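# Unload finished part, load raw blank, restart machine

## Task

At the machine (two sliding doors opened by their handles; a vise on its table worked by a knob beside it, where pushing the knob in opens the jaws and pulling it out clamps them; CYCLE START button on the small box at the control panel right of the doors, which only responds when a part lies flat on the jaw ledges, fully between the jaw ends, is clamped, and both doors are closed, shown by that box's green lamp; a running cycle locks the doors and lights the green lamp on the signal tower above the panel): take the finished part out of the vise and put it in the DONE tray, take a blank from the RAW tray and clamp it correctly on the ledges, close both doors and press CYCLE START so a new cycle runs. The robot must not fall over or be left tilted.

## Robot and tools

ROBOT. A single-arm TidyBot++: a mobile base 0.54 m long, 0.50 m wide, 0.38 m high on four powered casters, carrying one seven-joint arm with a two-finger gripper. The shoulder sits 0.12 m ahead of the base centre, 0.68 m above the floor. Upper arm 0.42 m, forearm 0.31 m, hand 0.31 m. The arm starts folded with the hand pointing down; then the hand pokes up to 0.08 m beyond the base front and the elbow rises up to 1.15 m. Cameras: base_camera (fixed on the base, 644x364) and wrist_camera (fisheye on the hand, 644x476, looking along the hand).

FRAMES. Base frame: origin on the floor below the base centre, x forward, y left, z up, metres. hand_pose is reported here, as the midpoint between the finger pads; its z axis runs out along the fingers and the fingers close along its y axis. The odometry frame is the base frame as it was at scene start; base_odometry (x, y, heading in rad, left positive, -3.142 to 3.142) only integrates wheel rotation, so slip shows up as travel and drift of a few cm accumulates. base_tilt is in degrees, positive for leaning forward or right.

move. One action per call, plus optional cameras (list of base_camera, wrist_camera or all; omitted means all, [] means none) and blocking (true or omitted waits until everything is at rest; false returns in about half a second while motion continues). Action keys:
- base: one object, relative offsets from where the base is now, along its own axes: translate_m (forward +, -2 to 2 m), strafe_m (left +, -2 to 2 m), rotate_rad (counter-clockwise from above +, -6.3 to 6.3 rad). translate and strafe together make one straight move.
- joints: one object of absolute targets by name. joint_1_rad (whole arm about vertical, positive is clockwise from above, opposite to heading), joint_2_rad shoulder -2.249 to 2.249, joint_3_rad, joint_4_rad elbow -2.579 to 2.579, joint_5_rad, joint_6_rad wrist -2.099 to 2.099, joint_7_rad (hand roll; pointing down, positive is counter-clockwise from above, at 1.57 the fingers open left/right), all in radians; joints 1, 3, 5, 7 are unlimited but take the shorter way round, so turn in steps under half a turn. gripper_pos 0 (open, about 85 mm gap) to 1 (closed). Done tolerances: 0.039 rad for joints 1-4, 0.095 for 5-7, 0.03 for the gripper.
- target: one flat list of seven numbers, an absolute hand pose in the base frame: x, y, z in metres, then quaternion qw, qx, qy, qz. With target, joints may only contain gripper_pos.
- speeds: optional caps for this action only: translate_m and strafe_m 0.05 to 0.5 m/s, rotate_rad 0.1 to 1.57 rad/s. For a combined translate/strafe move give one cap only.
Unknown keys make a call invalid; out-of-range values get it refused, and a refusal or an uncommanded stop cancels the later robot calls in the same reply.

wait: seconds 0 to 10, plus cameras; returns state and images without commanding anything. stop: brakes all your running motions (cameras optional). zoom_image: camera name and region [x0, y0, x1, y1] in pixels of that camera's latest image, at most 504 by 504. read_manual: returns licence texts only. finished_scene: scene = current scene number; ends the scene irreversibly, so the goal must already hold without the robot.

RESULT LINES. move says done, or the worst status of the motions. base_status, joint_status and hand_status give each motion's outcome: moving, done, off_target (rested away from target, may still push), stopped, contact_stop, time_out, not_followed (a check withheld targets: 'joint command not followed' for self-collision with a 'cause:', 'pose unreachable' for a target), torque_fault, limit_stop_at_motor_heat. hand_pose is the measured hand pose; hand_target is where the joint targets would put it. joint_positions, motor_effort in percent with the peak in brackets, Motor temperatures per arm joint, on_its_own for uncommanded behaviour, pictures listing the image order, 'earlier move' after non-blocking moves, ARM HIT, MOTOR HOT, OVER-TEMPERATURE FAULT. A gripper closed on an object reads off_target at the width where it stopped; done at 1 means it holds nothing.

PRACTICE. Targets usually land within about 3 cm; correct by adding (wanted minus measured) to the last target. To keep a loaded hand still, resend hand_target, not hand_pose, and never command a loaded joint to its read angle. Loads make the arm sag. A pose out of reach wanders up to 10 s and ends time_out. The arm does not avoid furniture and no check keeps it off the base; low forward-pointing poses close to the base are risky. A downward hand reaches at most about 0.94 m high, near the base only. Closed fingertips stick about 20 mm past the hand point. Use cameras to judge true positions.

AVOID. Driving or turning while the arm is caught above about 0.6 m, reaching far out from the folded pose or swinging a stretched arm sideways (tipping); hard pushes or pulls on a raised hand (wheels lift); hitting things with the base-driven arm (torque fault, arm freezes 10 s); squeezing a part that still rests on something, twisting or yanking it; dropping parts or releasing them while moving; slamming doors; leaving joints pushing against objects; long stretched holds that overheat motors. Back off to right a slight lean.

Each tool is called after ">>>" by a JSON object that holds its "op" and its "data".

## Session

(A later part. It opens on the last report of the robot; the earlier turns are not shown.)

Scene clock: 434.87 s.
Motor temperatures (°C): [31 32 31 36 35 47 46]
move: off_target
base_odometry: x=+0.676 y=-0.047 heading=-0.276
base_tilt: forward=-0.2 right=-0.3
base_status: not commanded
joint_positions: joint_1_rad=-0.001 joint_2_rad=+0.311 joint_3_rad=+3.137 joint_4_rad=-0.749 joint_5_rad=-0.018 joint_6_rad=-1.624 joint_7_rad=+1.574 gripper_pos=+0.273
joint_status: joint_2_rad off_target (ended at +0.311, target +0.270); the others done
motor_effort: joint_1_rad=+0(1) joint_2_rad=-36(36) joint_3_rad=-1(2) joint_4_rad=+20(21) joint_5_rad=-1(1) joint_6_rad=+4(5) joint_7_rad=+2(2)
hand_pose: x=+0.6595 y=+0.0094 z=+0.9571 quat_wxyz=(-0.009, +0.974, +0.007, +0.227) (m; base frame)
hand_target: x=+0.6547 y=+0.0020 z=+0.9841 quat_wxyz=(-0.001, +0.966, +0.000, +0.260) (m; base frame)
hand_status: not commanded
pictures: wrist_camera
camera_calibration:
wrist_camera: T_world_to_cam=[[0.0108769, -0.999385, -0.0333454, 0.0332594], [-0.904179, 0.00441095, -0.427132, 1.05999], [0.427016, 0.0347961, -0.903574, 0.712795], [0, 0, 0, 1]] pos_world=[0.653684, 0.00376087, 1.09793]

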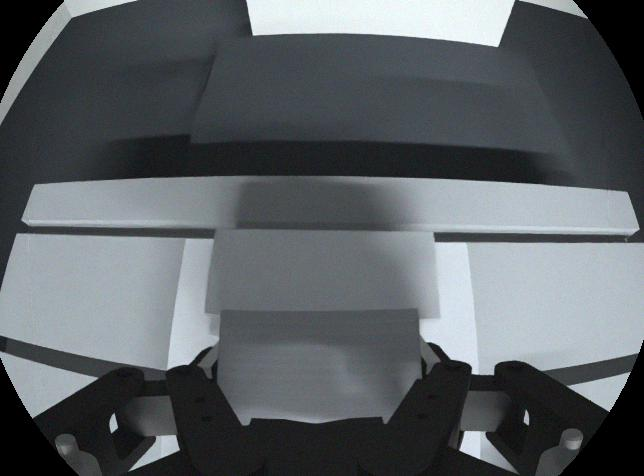

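>>> {"op": "move", "data": {"joints": {"joint_2_rad": 0.240}, "cameras": ["wrist_camera"]}}

Scene clock: 437.57 s.
Motor temperatures (°C): [31 32 31 36 35 47 46]
move: off_target
base_odometry: x=+0.676 y=-0.047 heading=-0.276
base_tilt: forward=-0.1 right=-0.2
base_status: not commanded
joint_positions: joint_1_rad=-0.001 joint_2_rad=+0.301 joint_3_rad=+3.137 joint_4_rad=-0.749 joint_5_rad=-0.018 joint_6_rad=-1.616 joint_7_rad=+1.574 gripper_pos=+0.273
joint_status: joint_2_rad off_target (ended at +0.301, target +0.240)
motor_effort: joint_1_rad=-1(1) joint_2_rad=-38(40) joint_3_rad=-2(2) joint_4_rad=+20(21) joint_5_rad=-1(2) joint_6_rad=+1(4) joint_7_rad=+2(2)
hand_pose: x=+0.6589 y=+0.0094 z=+0.9635 quat_wxyz=(-0.009, +0.972, +0.007, +0.236) (m; base frame)
hand_target: x=+0.6454 y=+0.0020 z=+1.0000 quat_wxyz=(-0.001, +0.962, +0.000, +0.275) (m; base frame)
hand_status: not commanded
pictures: wrist_camera
camera_calibration:
wrist_camera: T_world_to_cam=[[0.0113332, -0.999382, -0.0332732, 0.0331159], [-0.896503, 0.00458309, -0.443014, 1.07249], [0.442893, 0.0348503, -0.895897, 0.700903], [0, 0, 0, 1]] pos_world=[0.650691, 0.00375346, 1.10417]

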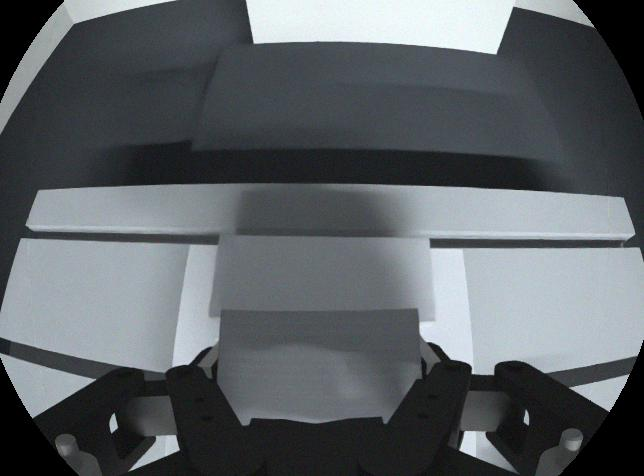

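>>> {"op": "move", "data": {"joints": {"gripper_pos": 0.6}, "cameras": []}}

>>> {"op": "move", "data": {"joints": {"joint_2_rad": 0.259, "joint_4_rad": -0.672, "joint_6_rad": -1.655}, "cameras": ["wrist_camera"]}}

Scene clock: 447.47 s.
Motor temperatures (°C): [31 32 31 36 35 47 46]
move: off_target
base_odometry: x=+0.676 y=-0.047 heading=-0.276
base_tilt: forward=-0.1 right=-0.2
base_status: not commanded
joint_positions: joint_1_rad=-0.001 joint_2_rad=+0.301 joint_3_rad=+3.137 joint_4_rad=-0.749 joint_5_rad=-0.018 joint_6_rad=-1.616 joint_7_rad=+1.574 gripper_pos=+0.273
joint_status: gripper_pos off_target (ended at +0.273, target +0.600)
motor_effort: joint_1_rad=+0(1) joint_2_rad=-38(38) joint_3_rad=-2(2) joint_4_rad=+20(20) joint_5_rad=+0(1) joint_6_rad=+2(2) joint_7_rad=+1(2)
hand_pose: x=+0.6589 y=+0.0094 z=+0.9635 quat_wxyz=(-0.009, +0.972, +0.007, +0.236) (m; base frame)
hand_target: x=+0.6454 y=+0.0020 z=+1.0000 quat_wxyz=(-0.001, +0.962, +0.000, +0.275) (m; base frame)
hand_status: not commanded
pictures: none
No camera images: "cameras" was empty.

Scene clock: 448.40 s.
Motor temperatures (°C): [31 32 31 36 35 47 46]
move: done
base_odometry: x=+0.676 y=-0.047 heading=-0.276
base_tilt: forward=-0.1 right=-0.3
base_status: not commanded
joint_positions: joint_1_rad=-0.001 joint_2_rad=+0.279 joint_3_rad=+3.137 joint_4_rad=-0.704 joint_5_rad=-0.018 joint_6_rad=-1.647 joint_7_rad=+1.574 gripper_pos=+0.273
joint_status: all done
motor_effort: joint_1_rad=+0(1) joint_2_rad=-30(38) joint_3_rad=-1(2) joint_4_rad=+20(22) joint_5_rad=+1(2) joint_6_rad=+7(8) joint_7_rad=+1(2)
hand_pose: x=+0.6489 y=+0.0093 z=+0.9891 quat_wxyz=(-0.009, +0.967, +0.007, +0.253) (m; base frame)
hand_target: x=+0.6431 y=+0.0020 z=+1.0118 quat_wxyz=(-0.001, +0.962, +0.000, +0.274) (m; base frame)
hand_status: not commanded
pictures: wrist_camera
camera_calibration:
wrist_camera: T_world_to_cam=[[0.0129537, -0.999383, -0.0326569, 0.0323677], [-0.880134, 0.00410401, -0.474708, 1.09559], [0.474549, 0.0348917, -0.879537, 0.691631], [0, 0, 0, 1]] pos_world=[0.635633, 0.00371921, 1.12946]

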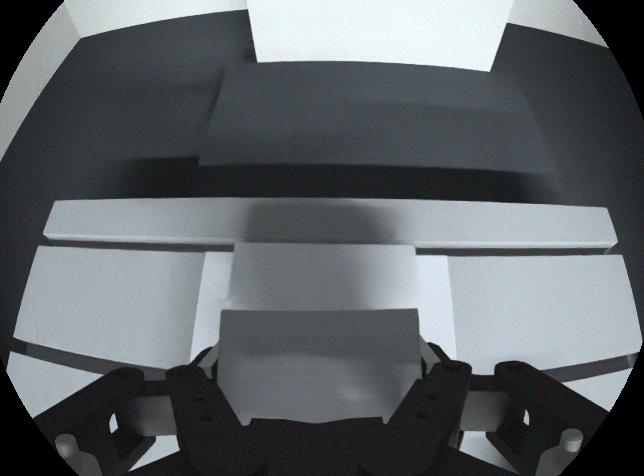

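>>> {"op": "move", "data": {"joints": {"joint_2_rad": 0.180, "joint_4_rad": -0.672, "joint_6_rad": -1.68}, "cameras": ["wrist_camera"]}}

Scene clock: 451.70 s.
Motor temperatures (°C): [31 32 31 36 35 47 46]
move: done
base_odometry: x=+0.676 y=-0.047 heading=-0.276
base_tilt: forward=-0.1 right=-0.3
base_status: not commanded
joint_positions: joint_1_rad=-0.001 joint_2_rad=+0.196 joint_3_rad=+3.137 joint_4_rad=-0.700 joint_5_rad=-0.018 joint_6_rad=-1.650 joint_7_rad=+1.574 gripper_pos=+0.273
joint_status: all done
motor_effort: joint_1_rad=+0(1) joint_2_rad=-26(34) joint_3_rad=-1(1) joint_4_rad=+19(22) joint_5_rad=+0(1) joint_6_rad=+8(8) joint_7_rad=+1(2)
hand_pose: x=+0.6209 y=+0.0093 z=+1.0335 quat_wxyz=(-0.009, +0.956, +0.007, +0.294) (m; base frame)
hand_target: x=+0.6091 y=+0.0020 z=+1.0475 quat_wxyz=(+0.000, +0.954, +0.000, +0.300) (m; base frame)
hand_status: not commanded
pictures: wrist_camera
camera_calibration:
wrist_camera: T_world_to_cam=[[0.0157134, -0.999379, -0.0315251, 0.0312549], [-0.836811, 0.00411272, -0.547477, 1.14032], [0.547267, 0.0349833, -0.836227, 0.653992], [0, 0, 0, 1]] pos_world=[0.595835, 0.0036669, 1.17217]

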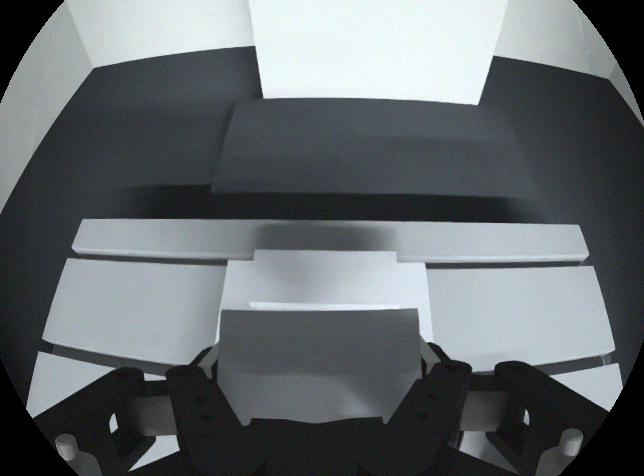

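>>> {"op": "move", "data": {"base": {"translate_m": -0.6}, "speeds": {"translate_m": 0.35}, "cameras": ["wrist_camera"]}}

>>> {"op": "move", "data": {"base": {"rotate_rad": 3.1416}, "speeds": {"rotate_rad": 1.0}, "joints": {"joint_1_rad": 0.0, "joint_2_rad": -0.30, "joint_4_rad": -1.55, "joint_6_rad": -1.2}}}

Scene clock: 460.80 s.
Motor temperatures (°C): [31 32 31 36 35 47 46]
move: done
base_odometry: x=+0.098 y=+0.117 heading=-0.276
base_tilt: forward=-0.2 right=-0.2
base_status: done
joint_positions: joint_1_rad=-0.001 joint_2_rad=+0.192 joint_3_rad=+3.137 joint_4_rad=-0.700 joint_5_rad=-0.018 joint_6_rad=-1.651 joint_7_rad=+1.574 gripper_pos=+0.273
joint_status: not commanded
motor_effort: joint_1_rad=+0(2) joint_2_rad=-27(32) joint_3_rad=-1(2) joint_4_rad=+20(20) joint_5_rad=+0(1) joint_6_rad=+8(9) joint_7_rad=+1(2)
hand_pose: x=+0.6194 y=+0.0093 z=+1.0350 quat_wxyz=(-0.009, +0.956, +0.007, +0.295) (m; base frame)
hand_target: x=+0.6091 y=+0.0020 z=+1.0475 quat_wxyz=(+0.000, +0.954, +0.000, +0.300) (m; base frame)
hand_status: not commanded
pictures: wrist_camera
camera_calibration:
wrist_camera: T_world_to_cam=[[0.0157675, -0.99938, -0.0314744, 0.0312211], [-0.835726, 0.00410875, -0.549131, 1.14085], [0.54892, 0.0349624, -0.835144, 0.653936], [0, 0, 0, 1]] pos_world=[0.593985, 0.0036511, 1.17359]

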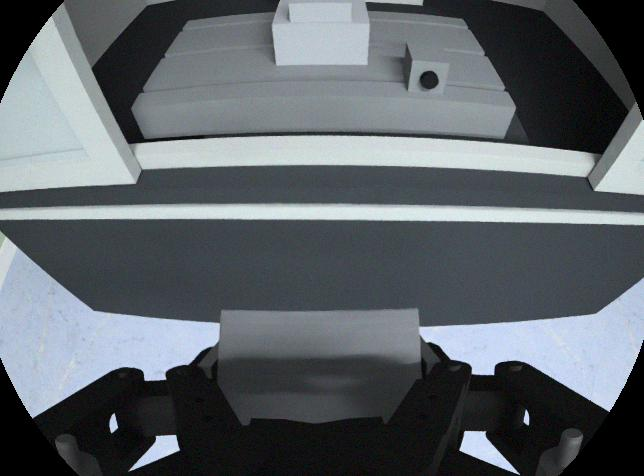

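Scene clock: 464.87 s.
Motor temperatures (°C): [31 32 31 36 35 47 46]
move: done
base_odometry: x=+0.098 y=+0.117 heading=+2.865
base_tilt: forward=-0.1 right=-0.2
base_status: done
joint_positions: joint_1_rad=+0.001 joint_2_rad=-0.266 joint_3_rad=+3.138 joint_4_rad=-1.545 joint_5_rad=-0.018 joint_6_rad=-1.262 joint_7_rad=+1.574 gripper_pos=+0.273
joint_status: all done
motor_effort: joint_1_rad=+0(3) joint_2_rad=-12(28) joint_3_rad=-1(3) joint_4_rad=+23(24) joint_5_rad=+0(2) joint_6_rad=+8(9) joint_7_rad=+1(2)
hand_pose: x=+0.4854 y=+0.0077 z=+0.9216 quat_wxyz=(-0.008, +0.955, +0.003, +0.296) (m; base frame)
hand_target: x=+0.4915 y=+0.0020 z=+0.9431 quat_wxyz=(+0.000, +0.941, +0.000, +0.339) (m; base frame)
hand_status: not commanded
pictures: base_camera, wrist_camera
camera_calibration:
wrist_camera: T_world_to_cam=[[0.00685996, -0.999436, -0.0328677, 0.0338197], [-0.834095, 0.012411, -0.551481, 0.967971], [0.551578, 0.0311979, -0.83354, 0.630101], [0, 0, 0, 1]] pos_world=[0.459598, 0.00212933, 1.06014]

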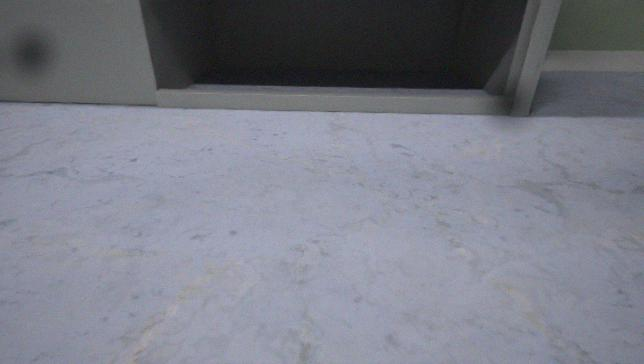

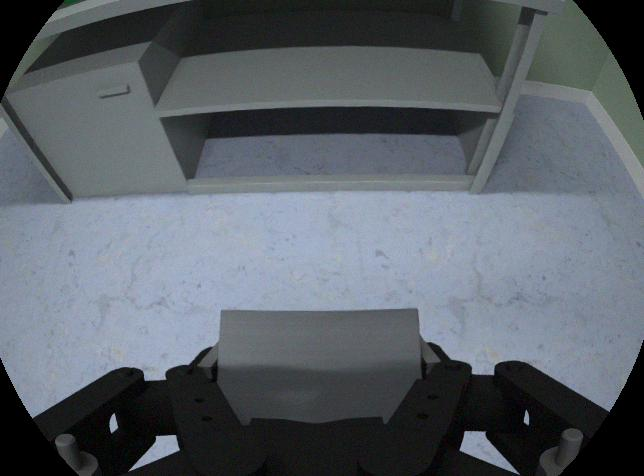

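>>> {"op": "move", "data": {"base": {"translate_m": 0.45, "strafe_m": 0.6}, "speeds": {"translate_m": 0.4}, "joints": {"joint_2_rad": -0.30, "joint_4_rad": -1.40, "joint_6_rad": -0.9}}}

Scene clock: 481.43 s.
Motor temperatures (°C): [31 32 31 36 35 47 46]
move: done
base_odometry: x=-0.498 y=-0.338 heading=+2.866
base_tilt: forward=-0.1 right=-0.3
base_status: done
joint_positions: joint_1_rad=+0.001 joint_2_rad=-0.285 joint_3_rad=+3.139 joint_4_rad=-1.427 joint_5_rad=-0.018 joint_6_rad=-0.969 joint_7_rad=+1.574 gripper_pos=+0.273
joint_status: all done
motor_effort: joint_1_rad=+0(2) joint_2_rad=-12(17) joint_3_rad=-1(4) joint_4_rad=+24(26) joint_5_rad=+0(2) joint_6_rad=+11(12) joint_7_rad=+1(2)
hand_pose: x=+0.5535 y=+0.0066 z=+1.0561 quat_wxyz=(-0.008, +0.870, +0.001, +0.493) (m; base frame)
hand_target: x=+0.5578 y=+0.0022 z=+1.0968 quat_wxyz=(+0.000, +0.841, +0.000, +0.540) (m; base frame)
hand_status: not commanded
pictures: base_camera, wrist_camera
camera_calibration:
wrist_camera: T_world_to_cam=[[0.0148813, -0.999405, -0.031108, 0.0303616], [-0.529135, 0.0185269, -0.848335, 1.24358], [0.848407, 0.0290847, -0.528545, 0.218313], [0, 0, 0, 1]] pos_world=[0.472351, 0.000954398, 1.1713]

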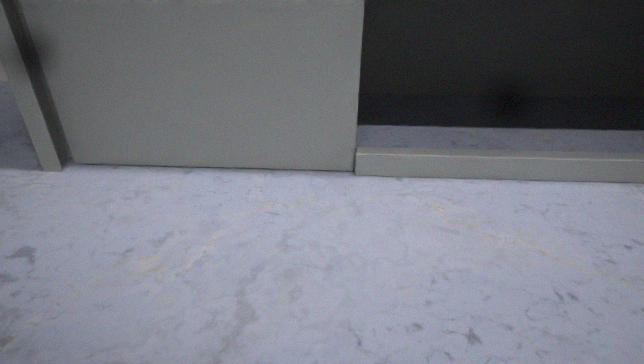

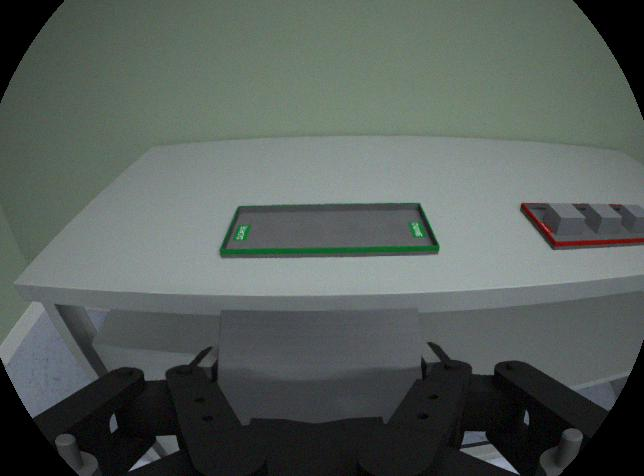

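>>> {"op": "zoom_image", "data": {"camera": "wrist_camera", "region": [210, 190, 450, 270]}}

>>> {"op": "zoom_image", "data": {"camera": "wrist_camera", "region": [500, 180, 644, 270]}}

Scaled by 2.100.

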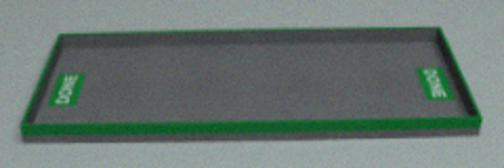

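Scaled by 3.500.

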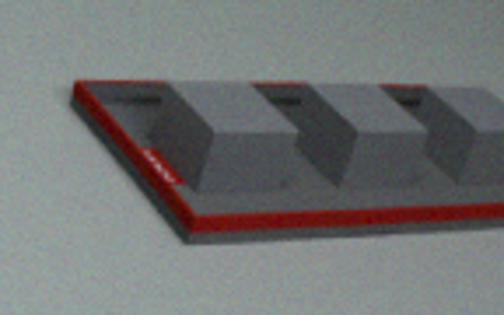

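>>> {"op": "move", "data": {"base": {"translate_m": 0.38}, "speeds": {"translate_m": 0.3}, "joints": {"joint_2_rad": 0.30, "joint_4_rad": -0.84, "joint_6_rad": -1.46}, "cameras": ["wrist_camera"]}}

Scene clock: 506.47 s.
Motor temperatures (°C): [31 32 31 36 35 47 46]
move: done
base_odometry: x=-0.864 y=-0.235 heading=+2.866
base_tilt: forward=-0.2 right=-0.3
base_status: done
joint_positions: joint_1_rad=+0.001 joint_2_rad=+0.312 joint_3_rad=+3.139 joint_4_rad=-0.879 joint_5_rad=-0.018 joint_6_rad=-1.421 joint_7_rad=+1.574 gripper_pos=+0.273
joint_status: all done
motor_effort: joint_1_rad=+0(2) joint_2_rad=-34(39) joint_3_rad=-1(1) joint_4_rad=+22(25) joint_5_rad=+0(1) joint_6_rad=+7(13) joint_7_rad=+1(2)
hand_pose: x=+0.6973 y=+0.0073 z=+0.9305 quat_wxyz=(-0.009, +0.965, +0.003, +0.262) (m; base frame)
hand_target: x=+0.6894 y=+0.0021 z=+0.9483 quat_wxyz=(-0.001, +0.964, +0.000, +0.268) (m; base frame)
hand_status: not commanded
pictures: wrist_camera
camera_calibration:
wrist_camera: T_world_to_cam=[[0.00576321, -0.99941, -0.0338547, 0.0338952], [-0.871127, 0.0116064, -0.490921, 1.1191], [0.491024, 0.0323211, -0.870546, 0.597287], [0, 0, 0, 1]] pos_world=[0.681402, 0.00158156, 1.0705]

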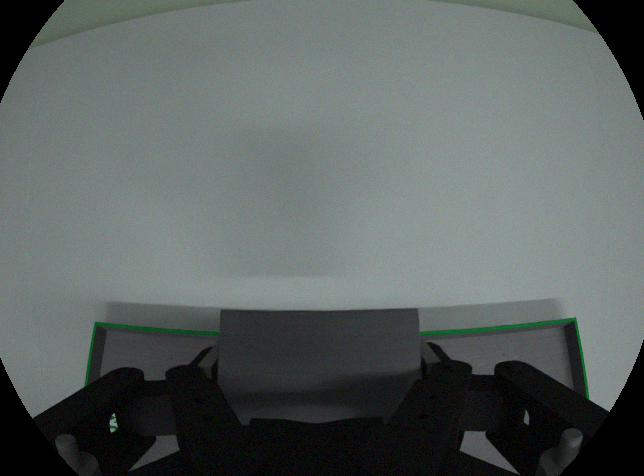

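>>> {"op": "move", "data": {"joints": {"joint_2_rad": 0.2256, "joint_4_rad": -1.10, "joint_6_rad": -1.33}, "cameras": ["wrist_camera"]}}

Scene clock: 520.47 s.
Motor temperatures (°C): [31 32 31 36 35 47 46]
move: done
base_odometry: x=-0.864 y=-0.235 heading=+2.866
base_tilt: forward=-0.1 right=-0.2
base_status: not commanded
joint_positions: joint_1_rad=+0.001 joint_2_rad=+0.259 joint_3_rad=+3.139 joint_4_rad=-1.095 joint_5_rad=-0.018 joint_6_rad=-1.388 joint_7_rad=+1.574 gripper_pos=+0.273
joint_status: all done
motor_effort: joint_1_rad=+0(2) joint_2_rad=-31(34) joint_3_rad=-1(1) joint_4_rad=+22(24) joint_5_rad=-1(1) joint_6_rad=+6(8) joint_7_rad=+1(2)
hand_pose: x=+0.6548 y=+0.0073 z=+0.8694 quat_wxyz=(-0.009, +0.980, +0.002, +0.198) (m; base frame)
hand_target: x=+0.6635 y=+0.0021 z=+0.8930 quat_wxyz=(+0.000, +0.971, +0.000, +0.241) (m; base frame)
hand_status: not commanded
pictures: wrist_camera
camera_calibration:
wrist_camera: T_world_to_cam=[[0.000864546, -0.999415, -0.0341992, 0.0355784], [-0.927707, 0.0119652, -0.373117, 0.98667], [0.373307, 0.0320494, -0.927154, 0.69129], [0, 0, 0, 1]] pos_world=[0.657247, 0.00159644, 1.01029]

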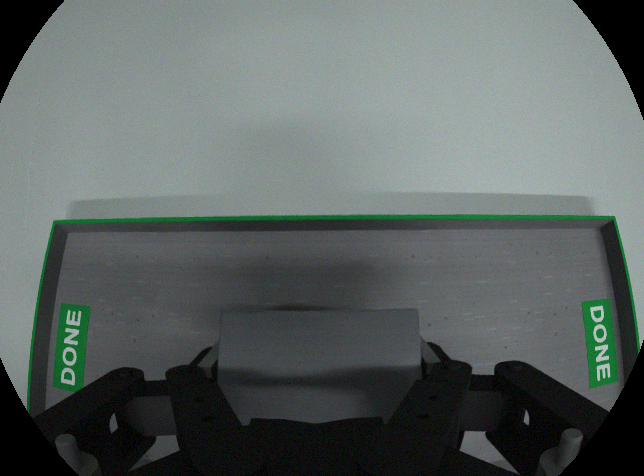

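>>> {"op": "move", "data": {"joints": {"joint_2_rad": 0.205, "joint_4_rad": -1.175, "joint_6_rad": -1.19}, "cameras": ["wrist_camera"]}}

Scene clock: 524.93 s.
Motor temperatures (°C): [31 32 31 36 35 47 46]
move: done
base_odometry: x=-0.864 y=-0.235 heading=+2.866
base_tilt: forward=-0.1 right=-0.3
base_status: not commanded
joint_positions: joint_1_rad=+0.001 joint_2_rad=+0.238 joint_3_rad=+3.139 joint_4_rad=-1.170 joint_5_rad=-0.018 joint_6_rad=-1.251 joint_7_rad=+1.574 gripper_pos=+0.273
joint_status: all done
motor_effort: joint_1_rad=+1(1) joint_2_rad=-32(34) joint_3_rad=-1(1) joint_4_rad=+23(24) joint_5_rad=+0(1) joint_6_rad=+7(7) joint_7_rad=+1(2)
hand_pose: x=+0.6729 y=+0.0071 z=+0.8663 quat_wxyz=(-0.009, +0.971, +0.001, +0.239) (m; base frame)
hand_target: x=+0.6817 y=+0.0022 z=+0.8916 quat_wxyz=(+0.000, +0.959, +0.000, +0.282) (m; base frame)
hand_status: not commanded
pictures: wrist_camera
camera_calibration:
wrist_camera: T_world_to_cam=[[0.00135368, -0.9994, -0.034616, 0.0353411], [-0.893149, 0.0143606, -0.449532, 1.04527], [0.44976, 0.0315257, -0.892593, 0.600321], [0, 0, 0, 1]] pos_world=[0.663535, 0.00138362, 1.00695]

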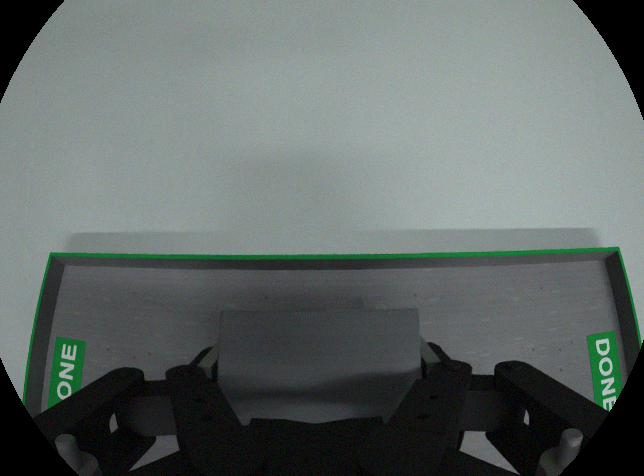

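>>> {"op": "move", "data": {"joints": {"joint_2_rad": 0.210, "joint_4_rad": -1.205, "joint_6_rad": -1.19}, "cameras": []}}

>>> {"op": "move", "data": {"joints": {"joint_2_rad": 0.215, "joint_4_rad": -1.215, "joint_6_rad": -1.18}, "cameras": ["wrist_camera"]}}

Scene clock: 529.30 s.
Motor temperatures (°C): [31 32 31 36 35 47 46]
move: done
base_odometry: x=-0.864 y=-0.235 heading=+2.866
base_tilt: forward=-0.1 right=-0.2
base_status: not commanded
joint_positions: joint_1_rad=+0.001 joint_2_rad=+0.237 joint_3_rad=+3.139 joint_4_rad=-1.203 joint_5_rad=-0.018 joint_6_rad=-1.248 joint_7_rad=+1.574 gripper_pos=+0.273
joint_status: all done
motor_effort: joint_1_rad=+0(1) joint_2_rad=-32(33) joint_3_rad=-1(1) joint_4_rad=+22(25) joint_5_rad=+1(1) joint_6_rad=+7(8) joint_7_rad=+1(1)
hand_pose: x=+0.6659 y=+0.0071 z=+0.8520 quat_wxyz=(-0.009, +0.974, +0.001, +0.225) (m; base frame)
hand_target: x=+0.6764 y=+0.0021 z=+0.8746 quat_wxyz=(+0.000, +0.964, +0.000, +0.265) (m; base frame)
hand_status: not commanded
pictures: none
No camera images: "cameras" was empty.

Scene clock: 529.80 s.
Motor temperatures (°C): [31 32 31 36 35 47 46]
move: done
base_odometry: x=-0.864 y=-0.235 heading=+2.866
base_tilt: forward=-0.1 right=-0.2
base_status: not commanded
joint_positions: joint_1_rad=+0.001 joint_2_rad=+0.237 joint_3_rad=+3.139 joint_4_rad=-1.211 joint_5_rad=-0.018 joint_6_rad=-1.238 joint_7_rad=+1.574 gripper_pos=+0.273
joint_status: all done
motor_effort: joint_1_rad=+1(1) joint_2_rad=-32(32) joint_3_rad=-1(1) joint_4_rad=+23(24) joint_5_rad=+0(1) joint_6_rad=+7(7) joint_7_rad=+1(1)
hand_pose: x=+0.6666 y=+0.0071 z=+0.8496 quat_wxyz=(-0.009, +0.974, +0.001, +0.225) (m; base frame)
hand_target: x=+0.6778 y=+0.0022 z=+0.8687 quat_wxyz=(+0.000, +0.965, +0.000, +0.263) (m; base frame)
hand_status: not commanded
pictures: wrist_camera
camera_calibration:
wrist_camera: T_world_to_cam=[[0.000160684, -0.9994, -0.0346342, 0.0355595], [-0.905611, 0.0145433, -0.42386, 1.01859], [0.42411, 0.0314332, -0.905065, 0.615899], [0, 0, 0, 1]] pos_world=[0.66123, 0.00136485, 0.990399]

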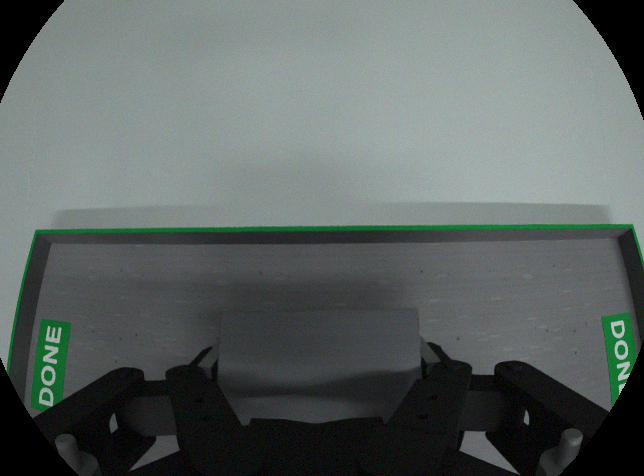

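>>> {"op": "move", "data": {"joints": {"joint_2_rad": 0.218, "joint_4_rad": -1.229, "joint_6_rad": -1.17}, "cameras": []}}

>>> {"op": "move", "data": {"joints": {"joint_2_rad": 0.221, "joint_4_rad": -1.243, "joint_6_rad": -1.16}, "cameras": ["wrist_camera"]}}

Scene clock: 537.83 s.
Motor temperatures (°C): [31 32 31 36 35 47 46]
move: done
base_odometry: x=-0.864 y=-0.235 heading=+2.866
base_tilt: forward=-0.1 right=-0.2
base_status: not commanded
joint_positions: joint_1_rad=+0.001 joint_2_rad=+0.237 joint_3_rad=+3.139 joint_4_rad=-1.225 joint_5_rad=-0.018 joint_6_rad=-1.228 joint_7_rad=+1.574 gripper_pos=+0.273
joint_status: all done
motor_effort: joint_1_rad=+1(1) joint_2_rad=-32(33) joint_3_rad=-1(1) joint_4_rad=+22(23) joint_5_rad=+1(1) joint_6_rad=+6(7) joint_7_rad=+1(1)
hand_pose: x=+0.6661 y=+0.0071 z=+0.8448 quat_wxyz=(-0.009, +0.975, +0.001, +0.224) (m; base frame)
hand_target: x=+0.6778 y=+0.0022 z=+0.8620 quat_wxyz=(+0.000, +0.966, +0.000, +0.259) (m; base frame)
hand_status: not commanded
pictures: none
No camera images: "cameras" was empty.

Scene clock: 538.40 s.
Motor temperatures (°C): [31 32 31 36 35 47 46]
move: done
base_odometry: x=-0.864 y=-0.235 heading=+2.866
base_tilt: forward=-0.1 right=-0.3
base_status: not commanded
joint_positions: joint_1_rad=+0.001 joint_2_rad=+0.237 joint_3_rad=+3.139 joint_4_rad=-1.239 joint_5_rad=-0.018 joint_6_rad=-1.218 joint_7_rad=+1.574 gripper_pos=+0.273
joint_status: all done
motor_effort: joint_1_rad=+0(1) joint_2_rad=-32(33) joint_3_rad=-1(1) joint_4_rad=+23(24) joint_5_rad=+0(1) joint_6_rad=+6(7) joint_7_rad=+1(1)
hand_pose: x=+0.6655 y=+0.0071 z=+0.8400 quat_wxyz=(-0.009, +0.975, +0.001, +0.222) (m; base frame)
hand_target: x=+0.6778 y=+0.0022 z=+0.8553 quat_wxyz=(+0.000, +0.967, +0.000, +0.256) (m; base frame)
hand_status: not commanded
pictures: wrist_camera
camera_calibration:
wrist_camera: T_world_to_cam=[[-0.000441725, -0.999399, -0.0346631, 0.0356191], [-0.908675, 0.0148731, -0.41724, 1.01], [0.417505, 0.0313132, -0.908135, 0.614667], [0, 0, 0, 1]] pos_world=[0.661151, 0.00132867, 0.980848]

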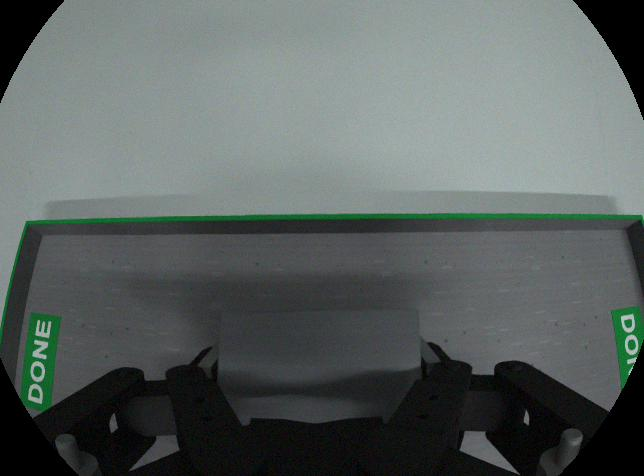

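>>> {"op": "move", "data": {"joints": {"joint_2_rad": 0.224, "joint_4_rad": -1.257, "joint_6_rad": -1.150}, "cameras": []}}

>>> {"op": "move", "data": {"joints": {"joint_2_rad": 0.227, "joint_4_rad": -1.271, "joint_6_rad": -1.140}, "cameras": ["wrist_camera"]}}

Scene clock: 541.47 s.
Motor temperatures (°C): [31 32 31 36 35 47 46]
move: done
base_odometry: x=-0.864 y=-0.235 heading=+2.866
base_tilt: forward=-0.1 right=-0.2
base_status: not commanded
joint_positions: joint_1_rad=+0.001 joint_2_rad=+0.237 joint_3_rad=+3.139 joint_4_rad=-1.252 joint_5_rad=-0.018 joint_6_rad=-1.207 joint_7_rad=+1.574 gripper_pos=+0.273
joint_status: all done
motor_effort: joint_1_rad=+1(1) joint_2_rad=-30(32) joint_3_rad=-1(1) joint_4_rad=+21(23) joint_5_rad=+0(1) joint_6_rad=+6(7) joint_7_rad=+1(2)
hand_pose: x=+0.6653 y=+0.0070 z=+0.8358 quat_wxyz=(-0.009, +0.975, +0.001, +0.221) (m; base frame)
hand_target: x=+0.6777 y=+0.0022 z=+0.8487 quat_wxyz=(+0.000, +0.968, +0.000, +0.253) (m; base frame)
hand_status: not commanded
pictures: none
No camera images: "cameras" was empty.

Scene clock: 542.00 s.
Motor temperatures (°C): [31 32 31 36 35 47 46]
move: done
base_odometry: x=-0.864 y=-0.235 heading=+2.866
base_tilt: forward=-0.1 right=-0.3
base_status: not commanded
joint_positions: joint_1_rad=+0.001 joint_2_rad=+0.235 joint_3_rad=+3.139 joint_4_rad=-1.257 joint_5_rad=-0.018 joint_6_rad=-1.198 joint_7_rad=+1.574 gripper_pos=+0.273
joint_status: all done
motor_effort: joint_1_rad=+0(1) joint_2_rad=-30(30) joint_3_rad=-1(1) joint_4_rad=+21(23) joint_5_rad=-1(2) joint_6_rad=+6(7) joint_7_rad=+1(2)
hand_pose: x=+0.6662 y=+0.0070 z=+0.8357 quat_wxyz=(-0.009, +0.975, +0.001, +0.224) (m; base frame)
hand_target: x=+0.6774 y=+0.0022 z=+0.8420 quat_wxyz=(+0.000, +0.968, +0.000, +0.249) (m; base frame)
hand_status: not commanded
pictures: wrist_camera
camera_calibration:
wrist_camera: T_world_to_cam=[[-0.000654367, -0.999398, -0.0346965, 0.0356059], [-0.906962, 0.0152077, -0.420938, 1.01083], [0.421212, 0.031193, -0.906426, 0.606582], [0, 0, 0, 1]] pos_world=[0.661304, 0.001291, 0.976552]

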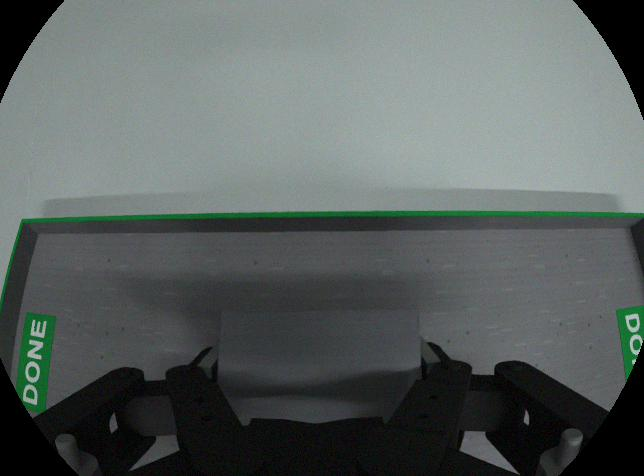

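>>> {"op": "move", "data": {"joints": {"joint_2_rad": 0.232, "joint_4_rad": -1.280, "joint_6_rad": -1.140}, "cameras": []}}

>>> {"op": "move", "data": {"joints": {"gripper_pos": 0.3}, "cameras": ["wrist_camera"]}}

Scene clock: 544.70 s.
Motor temperatures (°C): [31 32 31 36 35 47 46]
move: done
base_odometry: x=-0.864 y=-0.235 heading=+2.866
base_tilt: forward=-0.1 right=-0.3
base_status: not commanded
joint_positions: joint_1_rad=+0.001 joint_2_rad=+0.234 joint_3_rad=+3.139 joint_4_rad=-1.259 joint_5_rad=-0.018 joint_6_rad=-1.195 joint_7_rad=+1.574 gripper_pos=+0.273
joint_status: all done
motor_effort: joint_1_rad=+0(1) joint_2_rad=-28(29) joint_3_rad=-1(1) joint_4_rad=+20(21) joint_5_rad=+0(1) joint_6_rad=+6(6) joint_7_rad=+1(2)
hand_pose: x=+0.6663 y=+0.0070 z=+0.8355 quat_wxyz=(-0.009, +0.974, +0.001, +0.225) (m; base frame)
hand_target: x=+0.6759 y=+0.0022 z=+0.8350 quat_wxyz=(+0.000, +0.970, +0.000, +0.242) (m; base frame)
hand_status: not commanded
pictures: none
No camera images: "cameras" was empty.

Scene clock: 545.40 s.
Motor temperatures (°C): [31 32 31 36 35 47 46]
move: done
base_odometry: x=-0.864 y=-0.235 heading=+2.866
base_tilt: forward=-0.1 right=-0.2
base_status: not commanded
joint_positions: joint_1_rad=+0.001 joint_2_rad=+0.234 joint_3_rad=+3.139 joint_4_rad=-1.259 joint_5_rad=-0.018 joint_6_rad=-1.195 joint_7_rad=+1.574 gripper_pos=+0.273
joint_status: all done
motor_effort: joint_1_rad=+1(1) joint_2_rad=-28(28) joint_3_rad=-1(1) joint_4_rad=+20(20) joint_5_rad=-1(1) joint_6_rad=+6(6) joint_7_rad=+1(1)
hand_pose: x=+0.6662 y=+0.0070 z=+0.8355 quat_wxyz=(-0.009, +0.974, +0.001, +0.225) (m; base frame)
hand_target: x=+0.6759 y=+0.0022 z=+0.8350 quat_wxyz=(+0.000, +0.970, +0.000, +0.242) (m; base frame)
hand_status: not commanded
pictures: wrist_camera
camera_calibration:
wrist_camera: T_world_to_cam=[[-0.000658507, -0.999398, -0.0347011, 0.0356], [-0.906399, 0.015255, -0.422146, 1.01143], [0.422421, 0.0311751, -0.905863, 0.605086], [0, 0, 0, 1]] pos_world=[0.661178, 0.00128569, 0.976331]

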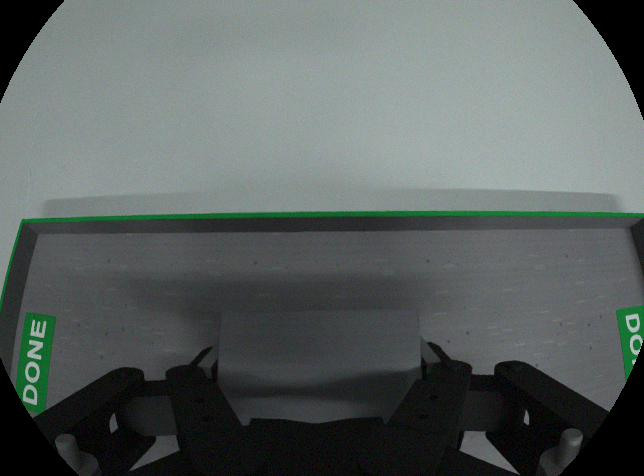

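Now open.

>>> {"op": "move", "data": {"joints": {"gripper_pos": 0.0}, "cameras": []}}

>>> {"op": "move", "data": {"joints": {"joint_2_rad": 0.1, "joint_4_rad": -1.18, "joint_6_rad": -1.3}, "cameras": ["wrist_camera"]}}

Scene clock: 547.97 s.
Motor temperatures (°C): [31 32 31 36 35 47 46]
move: done
base_odometry: x=-0.864 y=-0.235 heading=+2.866
base_tilt: forward=-0.2 right=-0.3
base_status: not commanded
joint_positions: joint_1_rad=+0.001 joint_2_rad=+0.234 joint_3_rad=+3.139 joint_4_rad=-1.260 joint_5_rad=-0.018 joint_6_rad=-1.188 joint_7_rad=+1.574 gripper_pos=+0.000
joint_status: all done
motor_effort: joint_1_rad=+1(1) joint_2_rad=-28(29) joint_3_rad=-1(1) joint_4_rad=+19(21) joint_5_rad=+0(1) joint_6_rad=+5(6) joint_7_rad=+1(1)
hand_pose: x=+0.6681 y=+0.0070 z=+0.8363 quat_wxyz=(-0.009, +0.974, +0.001, +0.228) (m; base frame)
hand_target: x=+0.6759 y=+0.0022 z=+0.8350 quat_wxyz=(+0.000, +0.970, +0.000, +0.242) (m; base frame)
hand_status: not commanded
pictures: none
No camera images: "cameras" was empty.

Scene clock: 549.03 s.
Motor temperatures (°C): [31 32 31 36 35 47 46]
move: done
base_odometry: x=-0.864 y=-0.235 heading=+2.866
base_tilt: forward=-0.1 right=-0.2
base_status: not commanded
joint_positions: joint_1_rad=+0.001 joint_2_rad=+0.091 joint_3_rad=+3.139 joint_4_rad=-1.190 joint_5_rad=-0.018 joint_6_rad=-1.256 joint_7_rad=+1.574 gripper_pos=+0.000
joint_status: all done
motor_effort: joint_1_rad=+0(1) joint_2_rad=-22(31) joint_3_rad=-1(1) joint_4_rad=+19(21) joint_5_rad=+0(1) joint_6_rad=+6(7) joint_7_rad=+1(2)
hand_pose: x=+0.6355 y=+0.0071 z=+0.9348 quat_wxyz=(-0.009, +0.955, +0.002, +0.298) (m; base frame)
hand_target: x=+0.6279 y=+0.0021 z=+0.9271 quat_wxyz=(+0.000, +0.961, +0.000, +0.277) (m; base frame)
hand_status: not commanded
pictures: wrist_camera
camera_calibration:
wrist_camera: T_world_to_cam=[[0.00563121, -0.999406, -0.0340082, 0.0345106], [-0.831885, 0.0141905, -0.554766, 1.1021], [0.554919, 0.031415, -0.831311, 0.554161], [0, 0, 0, 1]] pos_world=[0.609109, 0.00144179, 1.07326]

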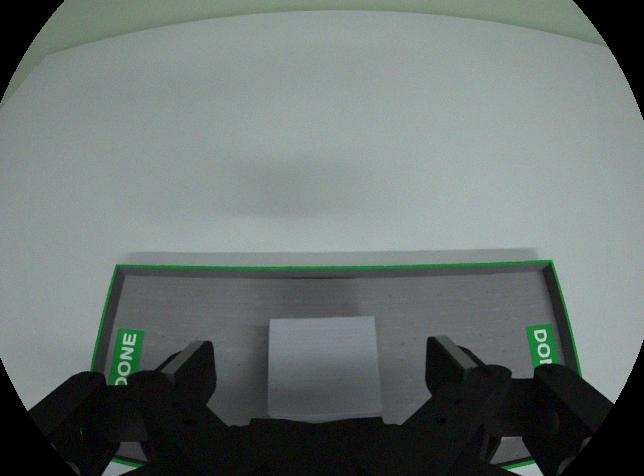

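>>> {"op": "move", "data": {"base": {"strafe_m": -0.45}, "speeds": {"strafe_m": 0.3}, "joints": {"joint_2_rad": 0.0, "joint_4_rad": -1.18, "joint_6_rad": -1.3}, "cameras": ["wrist_camera"]}}

Scene clock: 559.67 s.
Motor temperatures (°C): [31 32 31 36 35 47 46]
move: done
base_odometry: x=-0.742 y=+0.199 heading=+2.866
base_tilt: forward=-0.2 right=-0.2
base_status: done
joint_positions: joint_1_rad=+0.001 joint_2_rad=+0.000 joint_3_rad=+3.140 joint_4_rad=-1.190 joint_5_rad=-0.018 joint_6_rad=-1.256 joint_7_rad=+1.574 gripper_pos=+0.000
joint_status: all done
motor_effort: joint_1_rad=+0(3) joint_2_rad=-19(25) joint_3_rad=-1(3) joint_4_rad=+19(21) joint_5_rad=+1(1) joint_6_rad=+7(8) joint_7_rad=+1(2)
hand_pose: x=+0.6103 y=+0.0072 z=+0.9808 quat_wxyz=(-0.008, +0.940, +0.002, +0.341) (m; base frame)
hand_target: x=+0.6009 y=+0.0021 z=+0.9767 quat_wxyz=(+0.000, +0.946, +0.000, +0.325) (m; base frame)
hand_status: not commanded
pictures: wrist_camera
camera_calibration:
wrist_camera: T_world_to_cam=[[0.00867466, -0.999409, -0.0332718, 0.0336456], [-0.777833, 0.014166, -0.628311, 1.14586], [0.628411, 0.0313303, -0.77725, 0.50849], [0, 0, 0, 1]] pos_world=[0.571457, 0.00146228, 1.1163]

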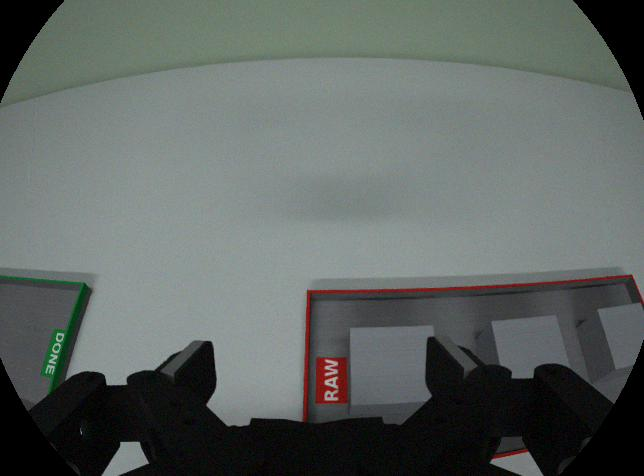

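>>> {"op": "zoom_image", "data": {"camera": "wrist_camera", "region": [290, 260, 644, 470]}}

Scaled by 1.424.

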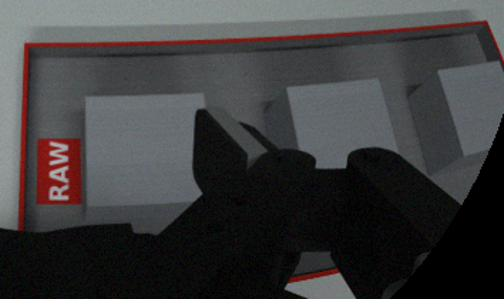

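>>> {"op": "move", "data": {"base": {"strafe_m": -0.053}, "speeds": {"strafe_m": 0.15}, "joints": {"joint_2_rad": 0.1, "joint_4_rad": -1.15, "joint_6_rad": -1.3}, "cameras": ["wrist_camera"]}}

Scene clock: 567.40 s.
Motor temperatures (°C): [31 32 31 36 35 47 46]
move: done
base_odometry: x=-0.727 y=+0.250 heading=+2.866
base_tilt: forward=-0.1 right=-0.2
base_status: done
joint_positions: joint_1_rad=+0.001 joint_2_rad=+0.083 joint_3_rad=+3.141 joint_4_rad=-1.167 joint_5_rad=-0.018 joint_6_rad=-1.256 joint_7_rad=+1.574 gripper_pos=+0.000
joint_status: all done
motor_effort: joint_1_rad=+0(2) joint_2_rad=-22(25) joint_3_rad=-1(3) joint_4_rad=+19(21) joint_5_rad=+0(1) joint_6_rad=+6(7) joint_7_rad=+1(2)
hand_pose: x=+0.6371 y=+0.0064 z=+0.9495 quat_wxyz=(-0.008, +0.950, +0.002, +0.312) (m; base frame)
hand_target: x=+0.6329 y=+0.0021 z=+0.9412 quat_wxyz=(+0.000, +0.957, +0.000, +0.292) (m; base frame)
hand_status: not commanded
pictures: wrist_camera
camera_calibration:
wrist_camera: T_world_to_cam=[[0.005208, -0.999417, -0.0337475, 0.0343091], [-0.81488, 0.0153192, -0.579427, 1.12418], [0.579606, 0.0305178, -0.814325, 0.533617], [0, 0, 0, 1]] pos_world=[0.606606, 0.000782693, 1.08708]

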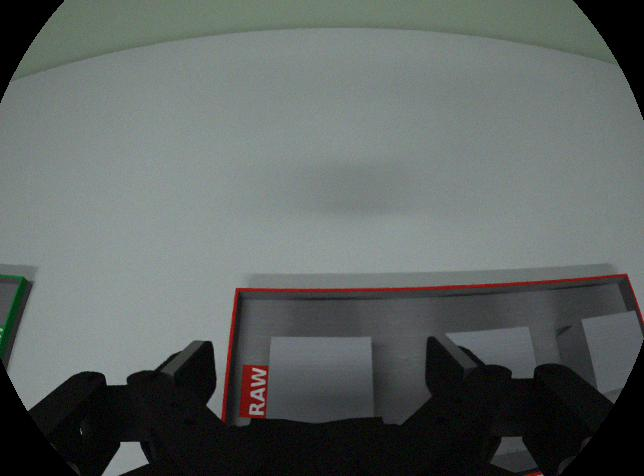

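>>> {"op": "move", "data": {"joints": {"joint_2_rad": 0.235, "joint_4_rad": -1.22, "joint_6_rad": -1.15}, "cameras": ["wrist_camera"]}}

Scene clock: 582.00 s.
Motor temperatures (°C): [31 32 31 36 35 47 46]
move: done
base_odometry: x=-0.727 y=+0.250 heading=+2.866
base_tilt: forward=-0.2 right=-0.3
base_status: not commanded
joint_positions: joint_1_rad=+0.001 joint_2_rad=+0.225 joint_3_rad=+3.141 joint_4_rad=-1.206 joint_5_rad=-0.018 joint_6_rad=-1.193 joint_7_rad=+1.574 gripper_pos=+0.000
joint_status: all done
motor_effort: joint_1_rad=+0(1) joint_2_rad=-28(32) joint_3_rad=-1(1) joint_4_rad=+19(21) joint_5_rad=+0(1) joint_6_rad=+6(7) joint_7_rad=+1(2)
hand_pose: x=+0.6783 y=+0.0063 z=+0.8653 quat_wxyz=(-0.008, +0.967, +0.000, +0.256) (m; base frame)
hand_target: x=+0.6883 y=+0.0022 z=+0.8598 quat_wxyz=(+0.000, +0.964, +0.000, +0.265) (m; base frame)
hand_status: not commanded
pictures: wrist_camera
camera_calibration:
wrist_camera: T_world_to_cam=[[0.000119673, -0.999406, -0.0344734, 0.0351792], [-0.877041, 0.0164567, -0.480134, 1.06524], [0.480416, 0.030292, -0.876517, 0.562321], [0, 0, 0, 1]] pos_world=[0.664107, 0.000594144, 1.00556]

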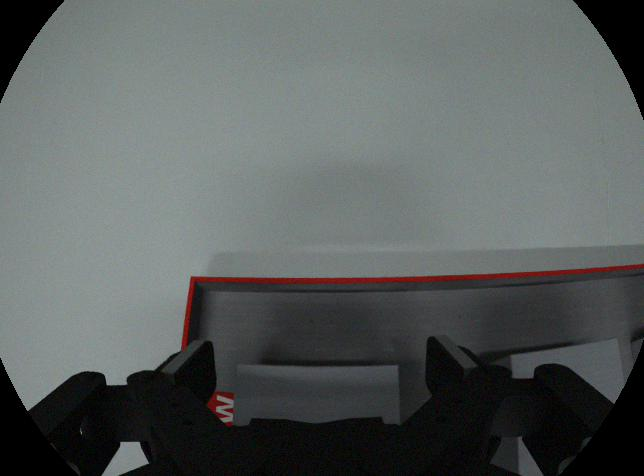

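>>> {"op": "move", "data": {"joints": {"joint_2_rad": 0.244, "joint_4_rad": -1.275, "joint_6_rad": -1.15}, "cameras": ["wrist_camera"]}}

Scene clock: 585.03 s.
Motor temperatures (°C): [31 32 31 36 35 47 46]
move: done
base_odometry: x=-0.727 y=+0.250 heading=+2.866
base_tilt: forward=-0.1 right=-0.2
base_status: not commanded
joint_positions: joint_1_rad=+0.001 joint_2_rad=+0.226 joint_3_rad=+3.141 joint_4_rad=-1.258 joint_5_rad=-0.018 joint_6_rad=-1.193 joint_7_rad=+1.574 gripper_pos=+0.000
joint_status: all done
motor_effort: joint_1_rad=+1(1) joint_2_rad=-27(29) joint_3_rad=-1(1) joint_4_rad=+19(21) joint_5_rad=-1(1) joint_6_rad=+5(6) joint_7_rad=+1(2)
hand_pose: x=+0.6660 y=+0.0063 z=+0.8410 quat_wxyz=(-0.008, +0.973, +0.000, +0.230) (m; base frame)
hand_target: x=+0.6763 y=+0.0022 z=+0.8292 quat_wxyz=(+0.000, +0.972, +0.000, +0.234) (m; base frame)
hand_status: not commanded
pictures: wrist_camera
camera_calibration:
wrist_camera: T_world_to_cam=[[-0.0016903, -0.999405, -0.0344444, 0.0355304], [-0.901175, 0.0164524, -0.433143, 1.01934], [0.433452, 0.0303083, -0.900667, 0.598475], [0, 0, 0, 1]] pos_world=[0.659252, 0.00060003, 0.981769]

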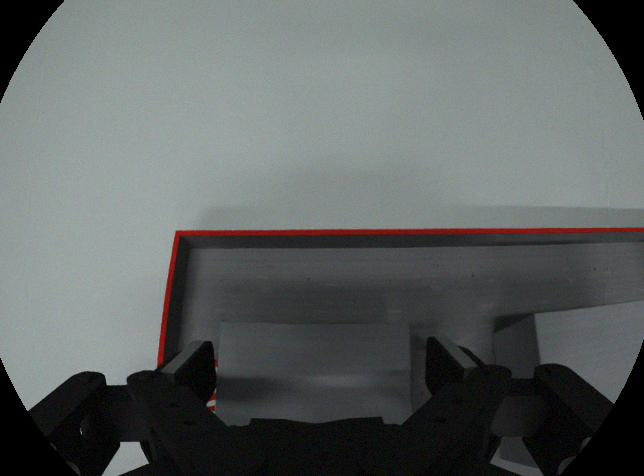

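>>> {"op": "move", "data": {"joints": {"gripper_pos": 0.5}, "cameras": ["wrist_camera"]}}

Scene clock: 591.07 s.
Motor temperatures (°C): [31 32 31 36 35 47 46]
move: off_target
base_odometry: x=-0.727 y=+0.250 heading=+2.866
base_tilt: forward=-0.2 right=-0.2
base_status: not commanded
joint_positions: joint_1_rad=+0.001 joint_2_rad=+0.225 joint_3_rad=+3.141 joint_4_rad=-1.258 joint_5_rad=-0.018 joint_6_rad=-1.192 joint_7_rad=+1.574 gripper_pos=+0.284
joint_status: gripper_pos off_target (ended at +0.284, target +0.500)
motor_effort: joint_1_rad=+0(4) joint_2_rad=-25(28) joint_3_rad=-1(2) joint_4_rad=+18(21) joint_5_rad=+0(3) joint_6_rad=+6(7) joint_7_rad=+1(1)
hand_pose: x=+0.6661 y=+0.0066 z=+0.8417 quat_wxyz=(-0.008, +0.973, +0.000, +0.231) (m; base frame)
hand_target: x=+0.6763 y=+0.0022 z=+0.8292 quat_wxyz=(+0.000, +0.972, +0.000, +0.234) (m; base frame)
hand_status: not commanded
pictures: wrist_camera
camera_calibration:
wrist_camera: T_world_to_cam=[[-0.00108248, -0.999405, -0.0344737, 0.0354733], [-0.900316, 0.0159782, -0.434944, 1.02063], [0.435236, 0.0305664, -0.899797, 0.597185], [0, 0, 0, 1]] pos_world=[0.659013, 0.000890518, 0.982487]

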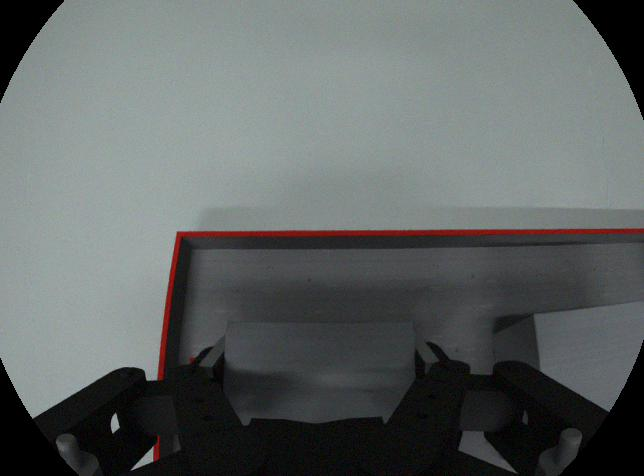

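>>> {"op": "move", "data": {"joints": {"joint_2_rad": 0.17, "joint_4_rad": -1.22, "joint_6_rad": -1.17}, "cameras": []}}

>>> {"op": "move", "data": {"joints": {"joint_2_rad": 0.05, "joint_4_rad": -1.15, "joint_6_rad": -1.15}, "cameras": ["wrist_camera"]}}

Scene clock: 597.80 s.
Motor temperatures (°C): [31 32 31 36 35 47 46]
move: done
base_odometry: x=-0.727 y=+0.250 heading=+2.866
base_tilt: forward=-0.1 right=-0.3
base_status: not commanded
joint_positions: joint_1_rad=+0.001 joint_2_rad=+0.201 joint_3_rad=+3.141 joint_4_rad=-1.255 joint_5_rad=-0.018 joint_6_rad=-1.192 joint_7_rad=+1.574 gripper_pos=+0.284
joint_status: all done
motor_effort: joint_1_rad=+0(2) joint_2_rad=-31(33) joint_3_rad=-1(1) joint_4_rad=+23(23) joint_5_rad=+0(1) joint_6_rad=+7(8) joint_7_rad=+1(1)
hand_pose: x=+0.6629 y=+0.0066 z=+0.8561 quat_wxyz=(-0.008, +0.970, +0.001, +0.244) (m; base frame)
hand_target: x=+0.6704 y=+0.0022 z=+0.8929 quat_wxyz=(+0.000, +0.958, +0.000, +0.287) (m; base frame)
hand_status: not commanded
pictures: none
No camera images: "cameras" was empty.

Scene clock: 598.87 s.
Motor temperatures (°C): [31 32 31 36 35 47 46]
move: done
base_odometry: x=-0.727 y=+0.250 heading=+2.866
base_tilt: forward=-0.1 right=-0.2
base_status: not commanded
joint_positions: joint_1_rad=+0.001 joint_2_rad=+0.059 joint_3_rad=+3.141 joint_4_rad=-1.178 joint_5_rad=-0.018 joint_6_rad=-1.192 joint_7_rad=+1.574 gripper_pos=+0.284
joint_status: all done
motor_effort: joint_1_rad=+1(1) joint_2_rad=-25(34) joint_3_rad=-1(1) joint_4_rad=+23(25) joint_5_rad=+0(1) joint_6_rad=+9(9) joint_7_rad=+1(1)
hand_pose: x=+0.6444 y=+0.0066 z=+0.9693 quat_wxyz=(-0.008, +0.937, +0.002, +0.349) (m; base frame)
hand_target: x=+0.6545 y=+0.0022 z=+0.9972 quat_wxyz=(+0.000, +0.923, +0.000, +0.386) (m; base frame)
hand_status: not commanded
pictures: wrist_camera
camera_calibration:
wrist_camera: T_world_to_cam=[[0.00730647, -0.999408, -0.0336138, 0.0336331], [-0.767566, 0.01594, -0.640771, 1.17057], [0.640928, 0.0304826, -0.766996, 0.460085], [0, 0, 0, 1]] pos_world=[0.603365, 0.00092973, 1.10408]

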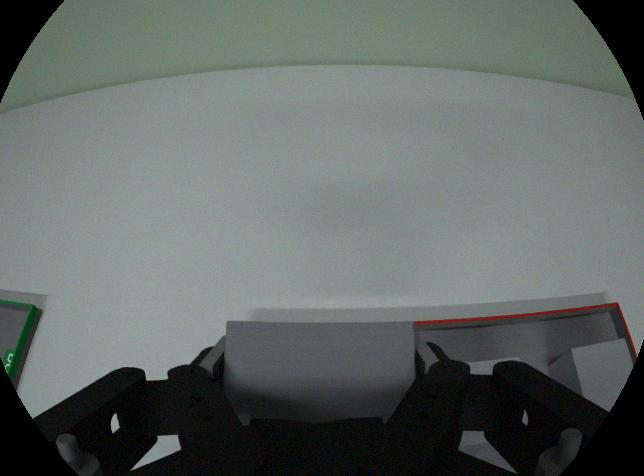

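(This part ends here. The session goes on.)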